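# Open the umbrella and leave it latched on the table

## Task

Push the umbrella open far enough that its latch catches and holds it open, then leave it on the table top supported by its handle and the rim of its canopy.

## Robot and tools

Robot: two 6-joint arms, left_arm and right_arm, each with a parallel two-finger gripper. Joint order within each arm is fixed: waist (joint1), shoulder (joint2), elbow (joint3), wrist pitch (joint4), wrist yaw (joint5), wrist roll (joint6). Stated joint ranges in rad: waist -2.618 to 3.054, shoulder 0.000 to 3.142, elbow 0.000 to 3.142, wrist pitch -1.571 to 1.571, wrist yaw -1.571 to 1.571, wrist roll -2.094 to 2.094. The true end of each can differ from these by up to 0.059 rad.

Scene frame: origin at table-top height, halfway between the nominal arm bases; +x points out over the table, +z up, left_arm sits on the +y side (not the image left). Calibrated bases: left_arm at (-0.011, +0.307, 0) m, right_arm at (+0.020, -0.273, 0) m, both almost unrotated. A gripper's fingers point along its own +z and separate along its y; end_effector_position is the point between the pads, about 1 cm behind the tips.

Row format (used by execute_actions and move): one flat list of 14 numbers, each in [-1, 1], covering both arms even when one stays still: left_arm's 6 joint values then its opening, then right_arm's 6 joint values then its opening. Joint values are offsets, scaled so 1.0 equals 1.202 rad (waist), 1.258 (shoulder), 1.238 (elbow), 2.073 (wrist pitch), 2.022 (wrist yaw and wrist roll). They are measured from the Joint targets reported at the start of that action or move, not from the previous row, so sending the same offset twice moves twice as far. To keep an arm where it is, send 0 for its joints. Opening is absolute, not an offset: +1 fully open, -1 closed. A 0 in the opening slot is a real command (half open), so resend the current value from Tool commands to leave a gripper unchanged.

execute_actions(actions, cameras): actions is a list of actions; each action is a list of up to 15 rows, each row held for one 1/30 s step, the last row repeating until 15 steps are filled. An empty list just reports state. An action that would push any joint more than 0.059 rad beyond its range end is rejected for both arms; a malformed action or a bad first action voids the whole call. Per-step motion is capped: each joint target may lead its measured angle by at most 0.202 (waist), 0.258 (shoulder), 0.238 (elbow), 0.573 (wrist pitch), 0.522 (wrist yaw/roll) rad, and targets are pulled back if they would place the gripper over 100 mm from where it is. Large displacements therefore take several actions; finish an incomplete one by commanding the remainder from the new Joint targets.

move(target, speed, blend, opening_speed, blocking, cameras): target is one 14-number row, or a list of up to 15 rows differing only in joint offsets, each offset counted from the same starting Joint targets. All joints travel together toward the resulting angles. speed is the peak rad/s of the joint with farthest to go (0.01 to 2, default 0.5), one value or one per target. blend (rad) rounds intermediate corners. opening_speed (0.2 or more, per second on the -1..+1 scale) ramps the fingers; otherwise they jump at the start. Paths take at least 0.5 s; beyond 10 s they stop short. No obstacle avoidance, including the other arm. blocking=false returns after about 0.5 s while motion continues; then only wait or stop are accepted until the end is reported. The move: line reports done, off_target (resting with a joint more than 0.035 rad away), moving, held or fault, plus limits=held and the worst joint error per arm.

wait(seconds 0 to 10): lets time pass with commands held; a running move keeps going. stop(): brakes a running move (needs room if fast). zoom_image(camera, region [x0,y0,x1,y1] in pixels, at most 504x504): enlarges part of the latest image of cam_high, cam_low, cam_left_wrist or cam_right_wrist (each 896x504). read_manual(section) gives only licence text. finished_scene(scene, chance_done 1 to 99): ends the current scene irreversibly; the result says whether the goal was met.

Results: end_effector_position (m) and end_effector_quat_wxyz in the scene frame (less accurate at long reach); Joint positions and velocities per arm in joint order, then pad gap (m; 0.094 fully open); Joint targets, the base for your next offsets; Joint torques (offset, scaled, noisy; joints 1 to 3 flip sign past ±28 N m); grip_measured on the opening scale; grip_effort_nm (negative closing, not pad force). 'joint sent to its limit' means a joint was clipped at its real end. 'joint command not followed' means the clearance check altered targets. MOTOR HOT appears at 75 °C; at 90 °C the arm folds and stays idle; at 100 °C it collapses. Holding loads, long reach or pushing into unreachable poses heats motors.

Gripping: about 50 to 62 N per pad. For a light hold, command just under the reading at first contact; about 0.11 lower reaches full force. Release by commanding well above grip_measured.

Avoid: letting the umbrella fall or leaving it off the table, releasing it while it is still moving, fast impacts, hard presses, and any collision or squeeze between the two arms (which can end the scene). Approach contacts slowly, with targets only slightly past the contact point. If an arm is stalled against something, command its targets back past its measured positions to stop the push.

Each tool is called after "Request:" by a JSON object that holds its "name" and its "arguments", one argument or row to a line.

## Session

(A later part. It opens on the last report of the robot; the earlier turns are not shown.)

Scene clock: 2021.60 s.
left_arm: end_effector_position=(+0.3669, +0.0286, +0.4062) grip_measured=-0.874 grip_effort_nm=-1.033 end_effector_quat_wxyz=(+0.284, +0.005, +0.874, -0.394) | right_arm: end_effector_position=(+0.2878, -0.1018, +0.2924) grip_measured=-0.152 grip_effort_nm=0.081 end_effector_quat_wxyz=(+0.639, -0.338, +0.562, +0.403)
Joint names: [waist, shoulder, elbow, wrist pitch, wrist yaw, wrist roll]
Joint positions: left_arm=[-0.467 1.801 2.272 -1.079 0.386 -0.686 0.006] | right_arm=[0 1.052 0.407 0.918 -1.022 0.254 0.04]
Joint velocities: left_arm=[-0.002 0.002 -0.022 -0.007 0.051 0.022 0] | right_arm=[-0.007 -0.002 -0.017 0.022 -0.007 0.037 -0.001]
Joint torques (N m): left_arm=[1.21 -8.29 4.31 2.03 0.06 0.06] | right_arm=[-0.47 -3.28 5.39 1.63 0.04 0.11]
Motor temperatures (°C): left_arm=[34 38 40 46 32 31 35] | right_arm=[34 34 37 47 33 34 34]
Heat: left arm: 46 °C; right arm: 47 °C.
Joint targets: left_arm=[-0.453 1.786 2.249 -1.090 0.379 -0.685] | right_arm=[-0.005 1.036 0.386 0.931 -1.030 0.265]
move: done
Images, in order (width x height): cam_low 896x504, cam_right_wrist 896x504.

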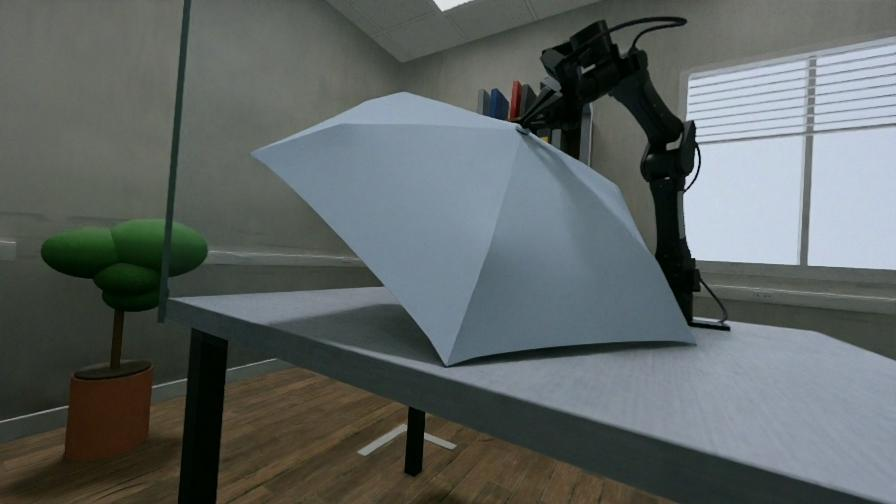

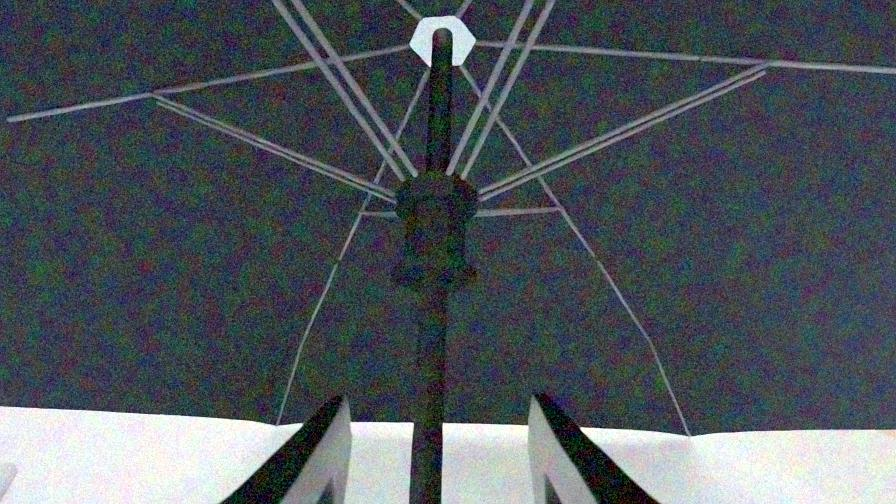

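Request:
{"name": "move", "arguments": {
  "target": [-0.0116,0.0119,0.0186,0.0053,0.0035,0,-0.6,0,0,0,0,0,0,-0.15],
  "speed": 0.1,
  "opening_speed": 0.25,
  "cameras": ["cam_low", "cam_right_wrist", "cam_left_wrist"]
}}

Scene clock: 2027.10 s.
left_arm: end_effector_position=(+0.3669, +0.0284, +0.4064) grip_measured=-0.601 grip_effort_nm=0.066 end_effector_quat_wxyz=(+0.284, +0.005, +0.874, -0.395) | right_arm: end_effector_position=(+0.2878, -0.1018, +0.2924) grip_measured=-0.152 grip_effort_nm=0.076 end_effector_quat_wxyz=(+0.639, -0.338, +0.561, +0.403)
Joint names: [waist, shoulder, elbow, wrist pitch, wrist yaw, wrist roll]
Joint positions: left_arm=[-0.467 1.801 2.272 -1.077 0.388 -0.685 0.019] | right_arm=[0 1.052 0.407 0.918 -1.022 0.254 0.04]
Joint velocities: left_arm=[-0.002 -0.002 0.012 -0.007 -0.066 0.051 0] | right_arm=[-0.007 0.007 -0.002 -0.037 0.022 0.007 0]
Joint torques (N m): left_arm=[0.02 -7.19 6.11 2.11 0.11 0.04] | right_arm=[-0.57 -3.29 5.38 1.62 0.04 0.11]
Motor temperatures (°C): left_arm=[34 38 40 46 32 31 35] | right_arm=[34 34 37 47 33 34 34]
Heat: left arm: 46 °C; right arm: 47 °C.
Joint targets: left_arm=[-0.467 1.801 2.271 -1.080 0.386 -0.685] | right_arm=[-0.005 1.036 0.386 0.931 -1.030 0.265]
move: done
Images, in order (width x height): cam_low 896x504, cam_left_wrist 896x504, cam_right_wrist 896x504.

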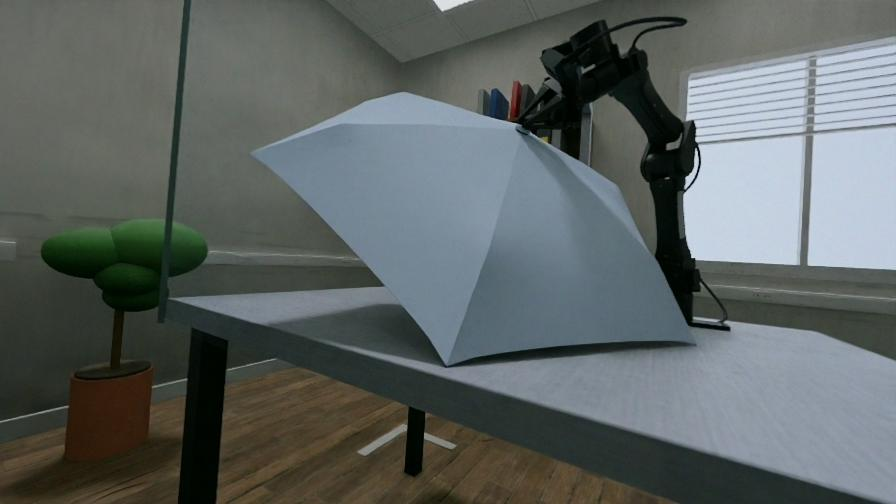

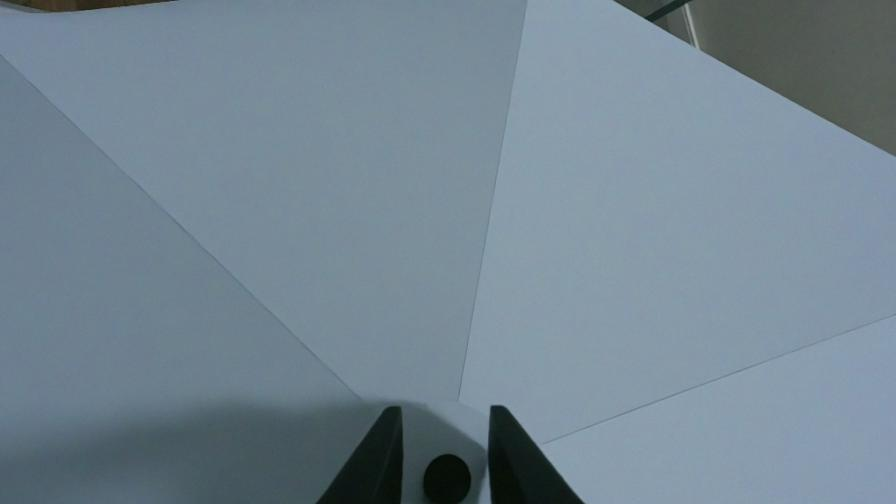

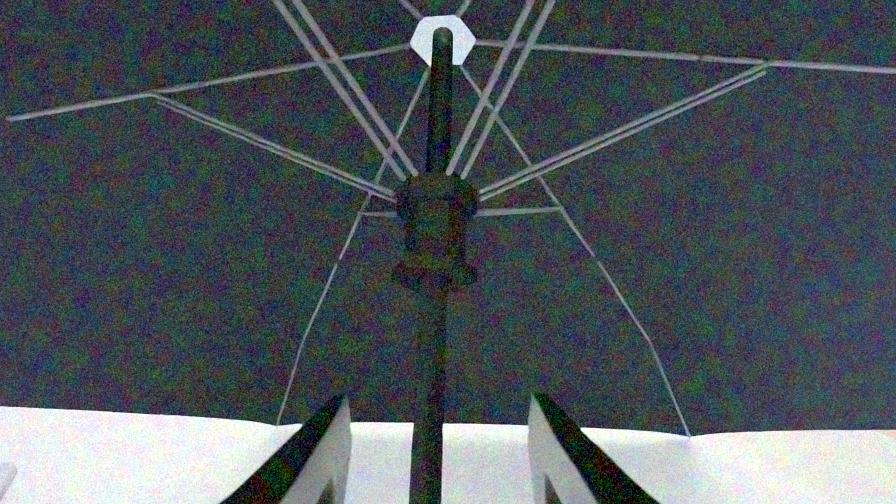

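Request:
{"name": "move", "arguments": {
  "target": [0.0724,-0.0509,0.1139,-0.097,0.0401,0.0277,-0.5,0,0,0,0,0,0,-0.15],
  "speed": 0.25,
  "opening_speed": 0.5,
  "cameras": ["cam_low", "cam_right_wrist", "cam_left_wrist", "cam_high"]
}}

Scene clock: 2034.70 s.
left_arm: end_effector_position=(+0.3375, +0.0693, +0.4399) grip_measured=-0.501 grip_effort_nm=0.066 end_effector_quat_wxyz=(+0.284, +0.005, +0.872, -0.399) | right_arm: end_effector_position=(+0.2878, -0.1018, +0.2925) grip_measured=-0.152 grip_effort_nm=0.090 end_effector_quat_wxyz=(+0.639, -0.338, +0.561, +0.403)
Joint names: [waist, shoulder, elbow, wrist pitch, wrist yaw, wrist roll]
Joint positions: left_arm=[-0.386 1.75 2.394 -1.263 0.459 -0.64 0.023] | right_arm=[0 1.052 0.407 0.919 -1.022 0.254 0.04]
Joint velocities: left_arm=[-0.002 0.002 -0.017 -0.007 0.037 0.037 0] | right_arm=[0.007 -0.007 -0.002 -0.022 0.022 0.037 0]
Joint torques (N m): left_arm=[0.57 -7.24 6.82 1.94 0.24 0.16] | right_arm=[-0.5 -3.29 5.39 1.61 0.05 0.11]
Motor temperatures (°C): left_arm=[34 38 40 46 32 31 34] | right_arm=[34 34 37 47 33 34 34]
Heat: left arm: 46 °C; right arm: 47 °C.
Joint targets: left_arm=[-0.380 1.737 2.412 -1.281 0.467 -0.630] | right_arm=[-0.005 1.036 0.386 0.931 -1.030 0.265]
move: done

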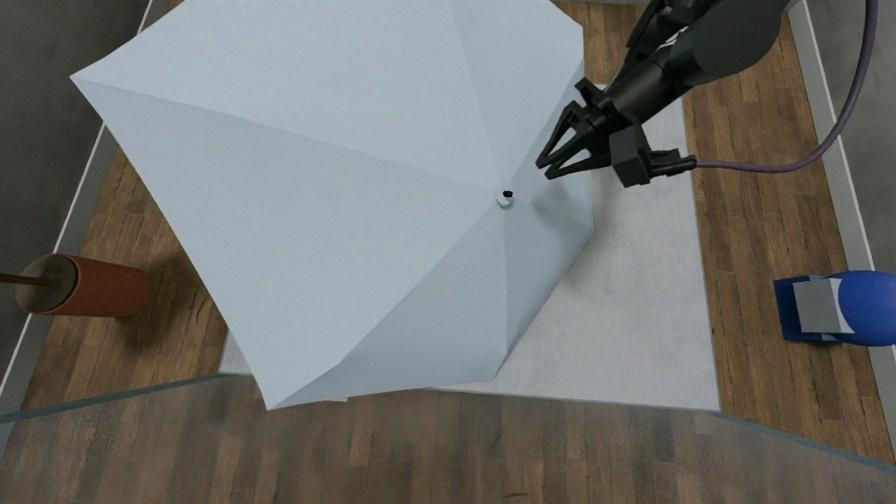

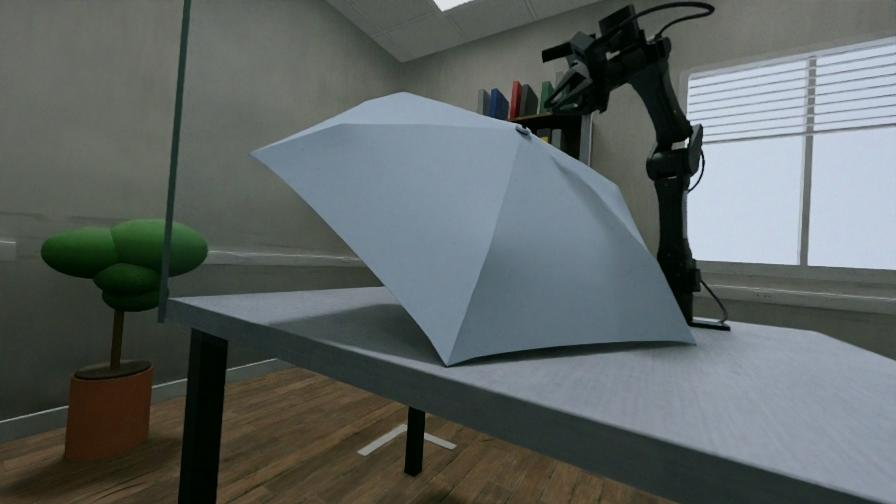

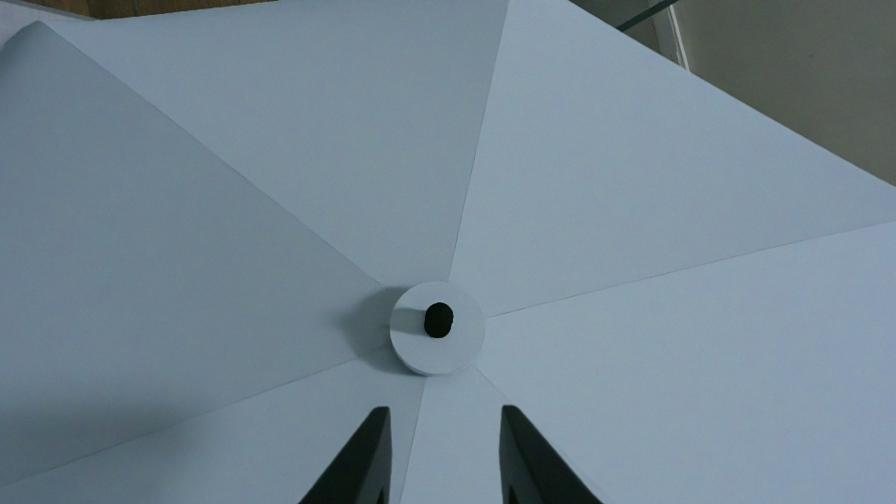

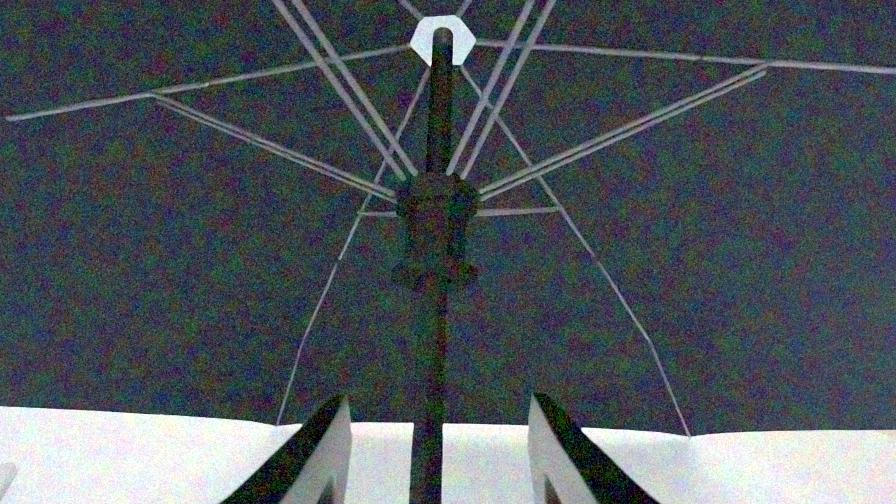

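Request:
{"name": "finished_scene", "arguments": {
  "scene": 1,
  "chance_done": 85
}}

The scene is finished: the task was done.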